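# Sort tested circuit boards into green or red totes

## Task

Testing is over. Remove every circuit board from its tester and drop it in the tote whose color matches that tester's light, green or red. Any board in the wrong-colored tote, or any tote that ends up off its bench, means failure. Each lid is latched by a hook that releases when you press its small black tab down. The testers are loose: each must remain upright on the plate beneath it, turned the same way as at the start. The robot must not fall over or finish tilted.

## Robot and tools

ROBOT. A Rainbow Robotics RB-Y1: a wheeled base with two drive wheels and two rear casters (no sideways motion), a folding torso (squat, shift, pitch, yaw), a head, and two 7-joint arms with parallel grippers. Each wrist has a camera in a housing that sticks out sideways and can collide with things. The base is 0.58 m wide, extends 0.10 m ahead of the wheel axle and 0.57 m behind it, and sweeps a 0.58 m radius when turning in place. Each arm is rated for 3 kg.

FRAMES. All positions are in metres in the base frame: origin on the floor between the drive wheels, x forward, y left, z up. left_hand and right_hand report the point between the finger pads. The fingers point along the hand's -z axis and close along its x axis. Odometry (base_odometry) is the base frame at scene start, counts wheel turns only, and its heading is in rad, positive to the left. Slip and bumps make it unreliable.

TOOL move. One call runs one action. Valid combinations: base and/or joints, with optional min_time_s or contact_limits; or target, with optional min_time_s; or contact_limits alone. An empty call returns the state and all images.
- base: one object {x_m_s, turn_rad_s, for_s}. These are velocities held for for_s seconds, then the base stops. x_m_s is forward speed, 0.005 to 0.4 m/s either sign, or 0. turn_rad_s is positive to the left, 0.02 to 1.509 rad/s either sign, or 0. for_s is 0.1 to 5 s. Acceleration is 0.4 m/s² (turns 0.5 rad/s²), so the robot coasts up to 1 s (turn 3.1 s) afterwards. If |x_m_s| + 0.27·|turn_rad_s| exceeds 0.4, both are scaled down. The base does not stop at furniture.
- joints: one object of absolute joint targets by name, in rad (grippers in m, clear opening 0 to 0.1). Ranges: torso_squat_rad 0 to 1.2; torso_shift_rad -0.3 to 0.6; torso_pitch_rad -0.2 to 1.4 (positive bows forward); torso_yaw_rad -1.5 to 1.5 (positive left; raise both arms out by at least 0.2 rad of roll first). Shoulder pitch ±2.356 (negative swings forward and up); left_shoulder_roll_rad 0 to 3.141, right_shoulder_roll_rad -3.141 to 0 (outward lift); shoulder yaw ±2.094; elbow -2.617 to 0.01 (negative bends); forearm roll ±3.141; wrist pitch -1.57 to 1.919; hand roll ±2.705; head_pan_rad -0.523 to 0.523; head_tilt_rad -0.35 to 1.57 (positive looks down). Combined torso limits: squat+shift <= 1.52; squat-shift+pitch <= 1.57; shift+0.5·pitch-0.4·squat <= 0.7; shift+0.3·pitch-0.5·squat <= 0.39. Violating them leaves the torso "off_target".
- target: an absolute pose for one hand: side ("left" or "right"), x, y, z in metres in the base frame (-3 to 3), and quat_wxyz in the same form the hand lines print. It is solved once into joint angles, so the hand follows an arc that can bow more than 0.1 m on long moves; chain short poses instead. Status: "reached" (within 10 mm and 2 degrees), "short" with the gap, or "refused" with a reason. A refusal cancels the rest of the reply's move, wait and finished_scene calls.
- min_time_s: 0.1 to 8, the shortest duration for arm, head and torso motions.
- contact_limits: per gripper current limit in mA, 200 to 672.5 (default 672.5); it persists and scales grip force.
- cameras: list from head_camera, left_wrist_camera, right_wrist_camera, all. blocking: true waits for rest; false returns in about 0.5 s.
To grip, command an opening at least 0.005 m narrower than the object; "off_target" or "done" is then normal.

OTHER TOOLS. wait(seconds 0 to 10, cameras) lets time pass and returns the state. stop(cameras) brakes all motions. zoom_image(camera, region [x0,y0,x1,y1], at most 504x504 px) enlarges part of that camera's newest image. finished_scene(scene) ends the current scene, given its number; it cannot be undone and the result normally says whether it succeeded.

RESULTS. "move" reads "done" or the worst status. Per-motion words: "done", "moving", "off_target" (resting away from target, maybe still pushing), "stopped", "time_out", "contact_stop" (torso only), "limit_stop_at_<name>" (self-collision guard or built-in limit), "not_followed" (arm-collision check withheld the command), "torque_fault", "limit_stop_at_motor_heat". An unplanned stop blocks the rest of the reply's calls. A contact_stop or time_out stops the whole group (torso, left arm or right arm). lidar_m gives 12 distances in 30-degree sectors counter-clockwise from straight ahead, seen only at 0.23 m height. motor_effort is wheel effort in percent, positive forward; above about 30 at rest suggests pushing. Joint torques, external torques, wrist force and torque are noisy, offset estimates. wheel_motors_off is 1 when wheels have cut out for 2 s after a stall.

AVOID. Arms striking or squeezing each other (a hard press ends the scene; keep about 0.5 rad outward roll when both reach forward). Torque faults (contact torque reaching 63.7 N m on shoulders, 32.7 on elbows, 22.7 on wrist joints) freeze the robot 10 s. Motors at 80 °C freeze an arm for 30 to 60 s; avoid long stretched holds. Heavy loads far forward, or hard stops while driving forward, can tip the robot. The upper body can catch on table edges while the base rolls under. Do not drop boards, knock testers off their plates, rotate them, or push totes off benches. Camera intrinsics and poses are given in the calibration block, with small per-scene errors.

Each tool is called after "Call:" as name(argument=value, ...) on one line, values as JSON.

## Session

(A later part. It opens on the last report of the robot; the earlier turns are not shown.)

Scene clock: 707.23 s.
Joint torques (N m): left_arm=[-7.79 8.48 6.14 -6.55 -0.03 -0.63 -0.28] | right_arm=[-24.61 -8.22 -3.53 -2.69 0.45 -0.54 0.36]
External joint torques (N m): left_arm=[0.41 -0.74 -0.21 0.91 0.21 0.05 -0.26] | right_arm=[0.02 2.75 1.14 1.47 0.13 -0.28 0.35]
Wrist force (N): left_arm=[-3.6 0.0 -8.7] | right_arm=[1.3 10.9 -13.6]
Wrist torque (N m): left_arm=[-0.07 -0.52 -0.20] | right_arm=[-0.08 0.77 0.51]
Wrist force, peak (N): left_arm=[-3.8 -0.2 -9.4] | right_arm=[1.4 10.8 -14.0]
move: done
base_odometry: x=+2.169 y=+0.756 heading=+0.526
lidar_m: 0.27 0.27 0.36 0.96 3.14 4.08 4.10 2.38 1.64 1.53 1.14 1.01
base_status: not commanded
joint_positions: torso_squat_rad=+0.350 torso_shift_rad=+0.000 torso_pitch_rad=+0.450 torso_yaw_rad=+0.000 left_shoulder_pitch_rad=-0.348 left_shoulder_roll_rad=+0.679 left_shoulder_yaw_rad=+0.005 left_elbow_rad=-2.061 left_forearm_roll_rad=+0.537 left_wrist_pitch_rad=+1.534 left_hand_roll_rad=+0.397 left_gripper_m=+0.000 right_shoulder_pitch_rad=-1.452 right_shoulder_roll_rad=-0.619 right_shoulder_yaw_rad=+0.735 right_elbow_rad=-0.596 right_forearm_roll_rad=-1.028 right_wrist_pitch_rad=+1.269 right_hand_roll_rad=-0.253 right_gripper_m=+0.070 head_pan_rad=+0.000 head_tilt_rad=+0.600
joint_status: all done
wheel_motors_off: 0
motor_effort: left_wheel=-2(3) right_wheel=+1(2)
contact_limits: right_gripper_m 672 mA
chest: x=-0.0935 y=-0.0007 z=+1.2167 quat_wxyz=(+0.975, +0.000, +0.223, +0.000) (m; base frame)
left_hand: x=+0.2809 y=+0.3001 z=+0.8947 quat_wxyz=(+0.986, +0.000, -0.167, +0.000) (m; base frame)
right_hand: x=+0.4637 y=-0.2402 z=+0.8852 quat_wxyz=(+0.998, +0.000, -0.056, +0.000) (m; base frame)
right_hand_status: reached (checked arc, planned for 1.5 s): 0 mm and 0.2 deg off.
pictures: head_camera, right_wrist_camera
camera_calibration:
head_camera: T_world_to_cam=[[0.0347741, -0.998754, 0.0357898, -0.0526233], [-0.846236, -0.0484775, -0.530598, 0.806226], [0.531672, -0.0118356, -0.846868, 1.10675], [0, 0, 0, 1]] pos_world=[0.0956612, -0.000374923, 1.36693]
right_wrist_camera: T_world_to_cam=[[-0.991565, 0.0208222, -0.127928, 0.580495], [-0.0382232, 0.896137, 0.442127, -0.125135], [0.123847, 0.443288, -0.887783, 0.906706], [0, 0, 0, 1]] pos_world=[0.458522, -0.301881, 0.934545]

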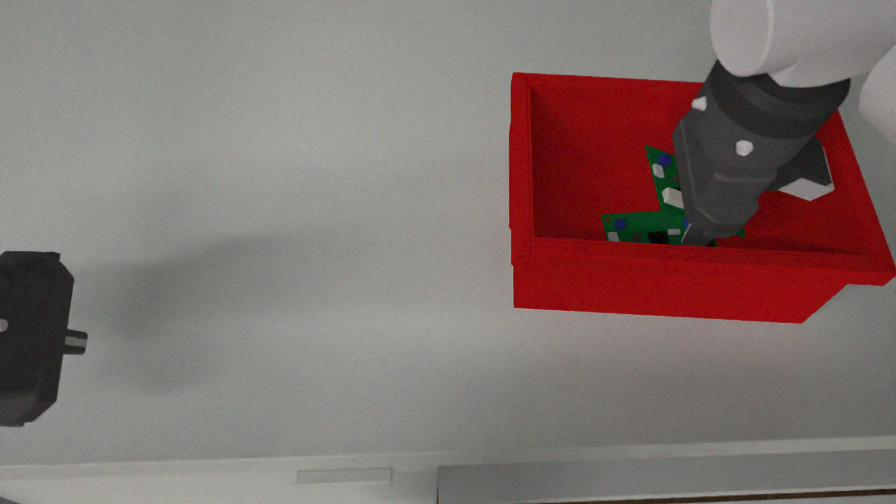

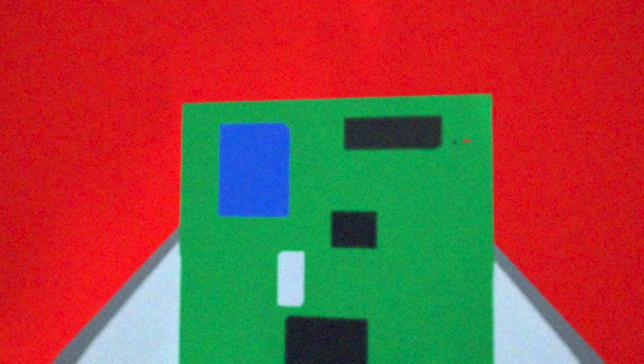

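Call:
move(target={"side":"right","x":0.464,"y":-0.24,"z":0.874,"quat_wxyz":[0.9985,0,-0.054,0]}, min_time_s=1.5)

Call:
move(target={"side":"right","x":0.464,"y":-0.24,"z":0.867,"quat_wxyz":[0.9985,0,-0.054,0]}, min_time_s=1.5, cameras=["head_camera"])

Scene clock: 713.57 s.
Joint torques (N m): left_arm=[-7.59 8.33 6.34 -6.71 -0.04 -0.66 -0.26] | right_arm=[-24.47 -8.03 -4.45 -2.73 -0.28 -0.6 0.37]
External joint torques (N m): left_arm=[0.61 -0.89 -0.02 0.76 0.2 0.03 -0.24] | right_arm=[0.3 2.72 -0.59 1.36 -0.59 -0.33 0.37]
Wrist force (N): left_arm=[-3.7 0.2 -9.0] | right_arm=[1.4 11.0 -13.4]
Wrist torque (N m): left_arm=[-0.10 -0.54 -0.19] | right_arm=[-0.08 0.81 0.51]
Wrist force, peak (N): left_arm=[-4.0 -0.1 -9.2] | right_arm=[1.2 11.4 -13.8]
move: done
base_odometry: x=+2.169 y=+0.756 heading=+0.526
lidar_m: 0.27 0.28 0.36 0.97 3.13 4.08 4.11 2.38 1.64 1.52 1.14 1.01
base_status: not commanded
joint_positions: torso_squat_rad=+0.350 torso_shift_rad=+0.000 torso_pitch_rad=+0.450 torso_yaw_rad=+0.000 left_shoulder_pitch_rad=-0.348 left_shoulder_roll_rad=+0.679 left_shoulder_yaw_rad=+0.005 left_elbow_rad=-2.061 left_forearm_roll_rad=+0.537 left_wrist_pitch_rad=+1.534 left_hand_roll_rad=+0.397 left_gripper_m=+0.000 right_shoulder_pitch_rad=-1.470 right_shoulder_roll_rad=-0.578 right_shoulder_yaw_rad=+0.735 right_elbow_rad=-0.495 right_forearm_roll_rad=-1.029 right_wrist_pitch_rad=+1.227 right_hand_roll_rad=-0.206 right_gripper_m=+0.070 head_pan_rad=+0.000 head_tilt_rad=+0.600
joint_status: all done
wheel_motors_off: 0
motor_effort: left_wheel=-3(4) right_wheel=+0(2)
contact_limits: right_gripper_m 672 mA
chest: x=-0.0935 y=-0.0007 z=+1.2167 quat_wxyz=(+0.975, +0.000, +0.223, +0.000) (m; base frame)
left_hand: x=+0.2809 y=+0.3001 z=+0.8947 quat_wxyz=(+0.986, +0.000, -0.167, +0.000) (m; base frame)
right_hand: x=+0.4639 y=-0.2403 z=+0.8741 quat_wxyz=(+0.998, +0.000, -0.055, +0.000) (m; base frame)
right_hand_status: reached (checked arc, planned for 1.5 s): 0 mm and 0.1 deg off.
pictures: none

Scene clock: 715.40 s.
Joint torques (N m): left_arm=[-7.63 8.41 6.3 -6.64 -0.06 -0.63 -0.22] | right_arm=[-24.61 -7.86 -4.68 -2.54 -0.31 -0.62 0.34]
External joint torques (N m): left_arm=[0.57 -0.81 -0.06 0.83 0.17 0.05 -0.2] | right_arm=[0.19 2.76 -1.24 1.49 -0.61 -0.35 0.34]
Wrist force (N): left_arm=[-3.8 0.0 -8.9] | right_arm=[1.3 10.9 -13.5]
Wrist torque (N m): left_arm=[-0.09 -0.56 -0.21] | right_arm=[-0.07 0.78 0.51]
Wrist force, peak (N): left_arm=[-3.8 0.1 -9.5] | right_arm=[1.4 11.2 -13.6]
move: done
base_odometry: x=+2.169 y=+0.756 heading=+0.526
lidar_m: 0.26 0.27 0.36 0.97 3.14 4.09 4.11 2.39 1.64 1.53 1.14 1.01
base_status: not commanded
joint_positions: torso_squat_rad=+0.350 torso_shift_rad=+0.000 torso_pitch_rad=+0.450 torso_yaw_rad=+0.000 left_shoulder_pitch_rad=-0.348 left_shoulder_roll_rad=+0.679 left_shoulder_yaw_rad=+0.005 left_elbow_rad=-2.061 left_forearm_roll_rad=+0.537 left_wrist_pitch_rad=+1.534 left_hand_roll_rad=+0.397 left_gripper_m=+0.000 right_shoulder_pitch_rad=-1.476 right_shoulder_roll_rad=-0.556 right_shoulder_yaw_rad=+0.735 right_elbow_rad=-0.443 right_forearm_roll_rad=-1.029 right_wrist_pitch_rad=+1.200 right_hand_roll_rad=-0.182 right_gripper_m=+0.070 head_pan_rad=+0.000 head_tilt_rad=+0.600
joint_status: all done
wheel_motors_off: 0
motor_effort: left_wheel=-2(4) right_wheel=+2(2)
contact_limits: right_gripper_m 672 mA
chest: x=-0.0935 y=-0.0007 z=+1.2167 quat_wxyz=(+0.975, +0.000, +0.223, +0.000) (m; base frame)
left_hand: x=+0.2809 y=+0.3001 z=+0.8947 quat_wxyz=(+0.986, +0.000, -0.167, +0.000) (m; base frame)
right_hand: x=+0.4635 y=-0.2405 z=+0.8673 quat_wxyz=(+0.998, -0.001, -0.056, +0.000) (m; base frame)
right_hand_status: reached (checked arc, planned for 1.5 s): 1 mm and 0.2 deg off.
pictures: head_camera
camera_calibration:
head_camera: T_world_to_cam=[[0.0347741, -0.998754, 0.0357898, -0.0526233], [-0.846236, -0.0484775, -0.530598, 0.806226], [0.531672, -0.0118356, -0.846868, 1.10675], [0, 0, 0, 1]] pos_world=[0.0956612, -0.000374923, 1.36693]

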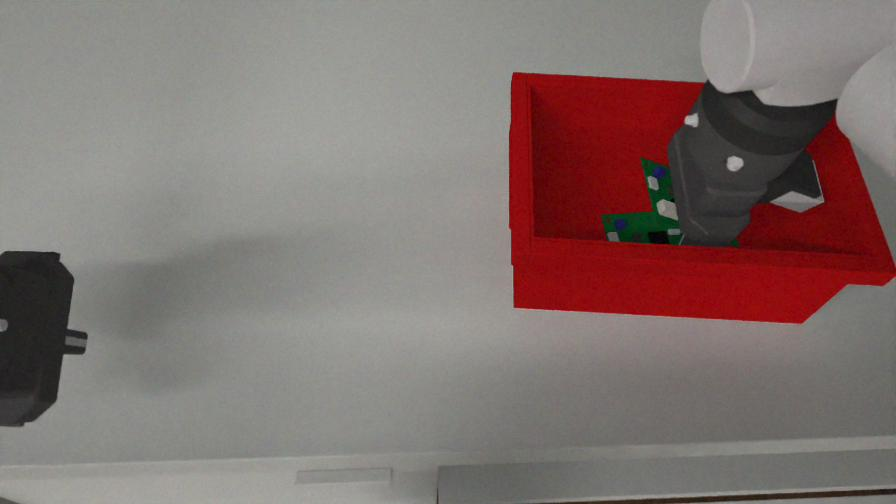

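Call:
move(joints={"right_gripper_m":0.084})

Call:
move(target={"side":"right","x":0.46,"y":-0.24,"z":0.95,"quat_wxyz":[0.9985,0,-0.054,0]}, min_time_s=2)

Call:
move(target={"side":"right","x":0.42,"y":-0.24,"z":1.06,"quat_wxyz":[0.985,0,-0.174,0]}, min_time_s=1.5)

Call:
move(target={"side":"right","x":0.32,"y":-0.28,"z":1.1,"quat_wxyz":[0.985,0,-0.174,0]}, min_time_s=1, cameras=["head_camera","right_wrist_camera"])

Scene clock: 722.27 s.
Joint torques (N m): left_arm=[-7.63 8.46 6.24 -6.69 0.03 -0.67 -0.28] | right_arm=[-24.47 -7.94 -4.64 -2.7 -0.3 -0.59 0.4]
External joint torques (N m): left_arm=[0.57 -0.76 -0.11 0.78 0.27 0.01 -0.26] | right_arm=[0.33 2.68 -1.2 1.33 -0.6 -0.31 0.4]
Wrist force (N): left_arm=[-3.7 -0.2 -8.9] | right_arm=[1.3 10.6 -13.4]
Wrist torque (N m): left_arm=[-0.07 -0.54 -0.22] | right_arm=[-0.05 0.80 0.51]
Wrist force, peak (N): left_arm=[-4.0 0.1 -9.3] | right_arm=[1.5 11.0 -13.7]
move: done
base_odometry: x=+2.169 y=+0.756 heading=+0.526
lidar_m: 0.26 0.28 0.36 0.97 3.14 4.08 4.12 2.39 1.64 1.53 1.14 1.01
base_status: not commanded
joint_positions: torso_squat_rad=+0.350 torso_shift_rad=+0.000 torso_pitch_rad=+0.450 torso_yaw_rad=+0.000 left_shoulder_pitch_rad=-0.348 left_shoulder_roll_rad=+0.679 left_shoulder_yaw_rad=+0.005 left_elbow_rad=-2.061 left_forearm_roll_rad=+0.537 left_wrist_pitch_rad=+1.534 left_hand_roll_rad=+0.397 left_gripper_m=+0.000 right_shoulder_pitch_rad=-1.476 right_shoulder_roll_rad=-0.556 right_shoulder_yaw_rad=+0.735 right_elbow_rad=-0.443 right_forearm_roll_rad=-1.029 right_wrist_pitch_rad=+1.200 right_hand_roll_rad=-0.182 right_gripper_m=+0.084 head_pan_rad=+0.000 head_tilt_rad=+0.600
joint_status: all done
wheel_motors_off: 0
motor_effort: left_wheel=-2(3) right_wheel=+0(1)
contact_limits: right_gripper_m 672 mA
chest: x=-0.0935 y=-0.0007 z=+1.2167 quat_wxyz=(+0.975, +0.000, +0.223, +0.000) (m; base frame)
left_hand: x=+0.2809 y=+0.3001 z=+0.8947 quat_wxyz=(+0.986, +0.000, -0.167, +0.000) (m; base frame)
right_hand: x=+0.4635 y=-0.2405 z=+0.8673 quat_wxyz=(+0.998, -0.001, -0.056, +0.000) (m; base frame)
pictures: none

Scene clock: 724.60 s.
Joint torques (N m): left_arm=[-7.78 8.4 6.26 -6.62 -0.02 -0.73 -0.28] | right_arm=[-20.52 -11.72 -7.97 -4.22 -0.17 -0.08 -0.29]
External joint torques (N m): left_arm=[0.42 -0.82 -0.1 0.84 0.21 -0.04 -0.27] | right_arm=[3.75 -0.18 -1.04 0 -0.52 0.16 -0.3]
Wrist force (N): left_arm=[-3.8 0.0 -9.0] | right_arm=[1.5 10.8 -13.1]
Wrist torque (N m): left_arm=[-0.08 -0.54 -0.20] | right_arm=[-0.04 0.81 0.51]
Wrist force, peak (N): left_arm=[-3.7 -0.2 -9.5] | right_arm=[1.6 11.1 -13.4]
move: done
base_odometry: x=+2.169 y=+0.756 heading=+0.526
lidar_m: 0.27 0.28 0.35 0.97 3.14 4.09 4.11 2.39 1.64 1.53 1.15 1.01
base_status: not commanded
joint_positions: torso_squat_rad=+0.350 torso_shift_rad=+0.000 torso_pitch_rad=+0.450 torso_yaw_rad=+0.000 left_shoulder_pitch_rad=-0.348 left_shoulder_roll_rad=+0.679 left_shoulder_yaw_rad=+0.005 left_elbow_rad=-2.061 left_forearm_roll_rad=+0.537 left_wrist_pitch_rad=+1.534 left_hand_roll_rad=+0.397 left_gripper_m=+0.000 right_shoulder_pitch_rad=-1.453 right_shoulder_roll_rad=-0.760 right_shoulder_yaw_rad=+0.708 right_elbow_rad=-0.895 right_forearm_roll_rad=-1.055 right_wrist_pitch_rad=+1.461 right_hand_roll_rad=-0.383 right_gripper_m=+0.084 head_pan_rad=+0.000 head_tilt_rad=+0.600
joint_status: all done
wheel_motors_off: 0
motor_effort: left_wheel=-2(4) right_wheel=-2(2)
contact_limits: right_gripper_m 672 mA
chest: x=-0.0935 y=-0.0007 z=+1.2167 quat_wxyz=(+0.975, +0.000, +0.223, +0.000) (m; base frame)
left_hand: x=+0.2809 y=+0.3001 z=+0.8947 quat_wxyz=(+0.986, +0.000, -0.167, +0.000) (m; base frame)
right_hand: x=+0.4601 y=-0.2397 z=+0.9504 quat_wxyz=(+0.999, +0.000, -0.053, +0.000) (m; base frame)
right_hand_status: reached (checked arc, planned for 2.0 s): 1 mm and 0.1 deg off.
pictures: none

Scene clock: 726.50 s.
Joint torques (N m): left_arm=[-7.56 8.42 6.28 -6.7 0.01 -0.7 -0.2] | right_arm=[-16.94 -11.56 -11 -2.84 0.24 -0.51 -0.08]
External joint torques (N m): left_arm=[0.64 -0.8 -0.07 0.76 0.25 -0.02 -0.19] | right_arm=[2.73 0.8 -0.31 -0.08 -0.49 0.02 -0.1]
Wrist force (N): left_arm=[-3.6 -0.1 -9.1] | right_arm=[0.2 10.9 -12.7]
Wrist torque (N m): left_arm=[-0.08 -0.51 -0.20] | right_arm=[-0.09 0.74 0.54]
Wrist force, peak (N): left_arm=[-3.6 0.0 -9.3] | right_arm=[1.1 11.3 -13.6]
move: done
base_odometry: x=+2.169 y=+0.756 heading=+0.526
lidar_m: 0.26 0.28 0.36 0.98 3.14 4.09 4.10 2.38 1.63 1.52 1.15 1.01
base_status: not commanded
joint_positions: torso_squat_rad=+0.350 torso_shift_rad=+0.000 torso_pitch_rad=+0.450 torso_yaw_rad=+0.000 left_shoulder_pitch_rad=-0.348 left_shoulder_roll_rad=+0.679 left_shoulder_yaw_rad=+0.005 left_elbow_rad=-2.061 left_forearm_roll_rad=+0.537 left_wrist_pitch_rad=+1.534 left_hand_roll_rad=+0.397 left_gripper_m=+0.000 right_shoulder_pitch_rad=-1.295 right_shoulder_roll_rad=-1.103 right_shoulder_yaw_rad=+0.584 right_elbow_rad=-1.686 right_forearm_roll_rad=-1.078 right_wrist_pitch_rad=+1.565 right_hand_roll_rad=-0.767 right_gripper_m=+0.084 head_pan_rad=+0.000 head_tilt_rad=+0.600
joint_status: all done
wheel_motors_off: 0
motor_effort: left_wheel=+0(4) right_wheel=+0(2)
contact_limits: right_gripper_m 672 mA
chest: x=-0.0935 y=-0.0007 z=+1.2167 quat_wxyz=(+0.975, +0.000, +0.223, +0.000) (m; base frame)
left_hand: x=+0.2809 y=+0.3001 z=+0.8947 quat_wxyz=(+0.986, +0.000, -0.167, +0.000) (m; base frame)
right_hand: x=+0.4200 y=-0.2399 z=+1.0604 quat_wxyz=(+0.985, +0.000, -0.174, +0.000) (m; base frame)
right_hand_status: reached (checked arc, planned for 1.5 s): 0 mm and 0.1 deg off.
pictures: none

Scene clock: 727.83 s.
Joint torques (N m): left_arm=[-7.69 8.43 6.3 -6.56 -0.03 -0.62 -0.32] | right_arm=[-11 -13.2 -10.74 -0.09 0.43 -0.59 -0.12]
External joint torques (N m): left_arm=[0.51 -0.79 -0.06 0.9 0.2 0.07 -0.3] | right_arm=[2.1 0.99 -0.08 -0.08 -0.38 -0.16 -0.14]
Wrist force (N): left_arm=[-3.8 -0.3 -8.7] | right_arm=[0.0 11.1 -12.7]
Wrist torque (N m): left_arm=[-0.06 -0.56 -0.20] | right_arm=[-0.09 0.74 0.53]
Wrist force, peak (N): left_arm=[-3.6 -0.1 -9.3] | right_arm=[0.3 11.0 -13.3]
move: done
base_odometry: x=+2.169 y=+0.756 heading=+0.526
lidar_m: 0.26 0.28 0.36 0.96 3.14 4.08 4.10 2.39 1.63 1.53 1.14 1.02
base_status: not commanded
joint_positions: torso_squat_rad=+0.350 torso_shift_rad=+0.000 torso_pitch_rad=+0.450 torso_yaw_rad=+0.000 left_shoulder_pitch_rad=-0.348 left_shoulder_roll_rad=+0.679 left_shoulder_yaw_rad=+0.005 left_elbow_rad=-2.061 left_forearm_roll_rad=+0.537 left_wrist_pitch_rad=+1.534 left_hand_roll_rad=+0.397 left_gripper_m=+0.000 right_shoulder_pitch_rad=-1.008 right_shoulder_roll_rad=-1.500 right_shoulder_yaw_rad=+0.364 right_elbow_rad=-2.156 right_forearm_roll_rad=-1.321 right_wrist_pitch_rad=+1.513 right_hand_roll_rad=-0.936 right_gripper_m=+0.084 head_pan_rad=+0.000 head_tilt_rad=+0.600
joint_status: all done
wheel_motors_off: 0
motor_effort: left_wheel=-2(4) right_wheel=+0(2)
contact_limits: right_gripper_m 672 mA
chest: x=-0.0935 y=-0.0007 z=+1.2167 quat_wxyz=(+0.975, +0.000, +0.223, +0.000) (m; base frame)
left_hand: x=+0.2809 y=+0.3001 z=+0.8946 quat_wxyz=(+0.986, +0.000, -0.167, +0.000) (m; base frame)
right_hand: x=+0.3201 y=-0.2799 z=+1.1003 quat_wxyz=(+0.985, -0.001, -0.174, +0.000) (m; base frame)
right_hand_status: reached (checked arc, planned for 1.0 s): 0 mm and 0.1 deg off.
pictures: head_camera, right_wrist_camera
camera_calibration:
head_camera: T_world_to_cam=[[0.0347741, -0.998754, 0.0357898, -0.0526233], [-0.846236, -0.0484775, -0.530598, 0.806226], [0.531672, -0.0118356, -0.846868, 1.10675], [0, 0, 0, 1]] pos_world=[0.0956612, -0.000374923, 1.36693]
right_wrist_camera: T_world_to_cam=[[-0.933465, 0.0197717, -0.358124, 0.700804], [-0.14197, 0.896562, 0.419549, -0.131998], [0.329376, 0.442477, -0.834102, 1.0079], [0, 0, 0, 1]] pos_world=[0.303458, -0.341485, 1.14705]

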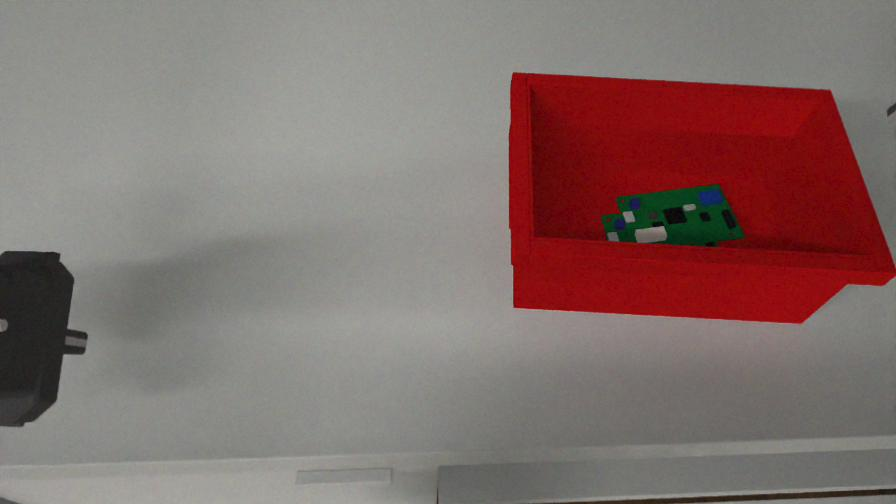

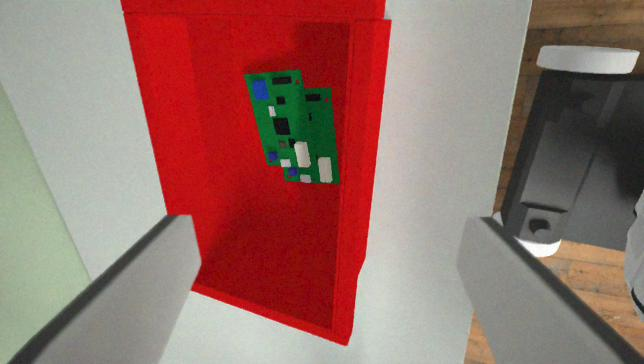

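Both in.

Call:
finished_scene(scene=2)

The scene is finished: the task was done.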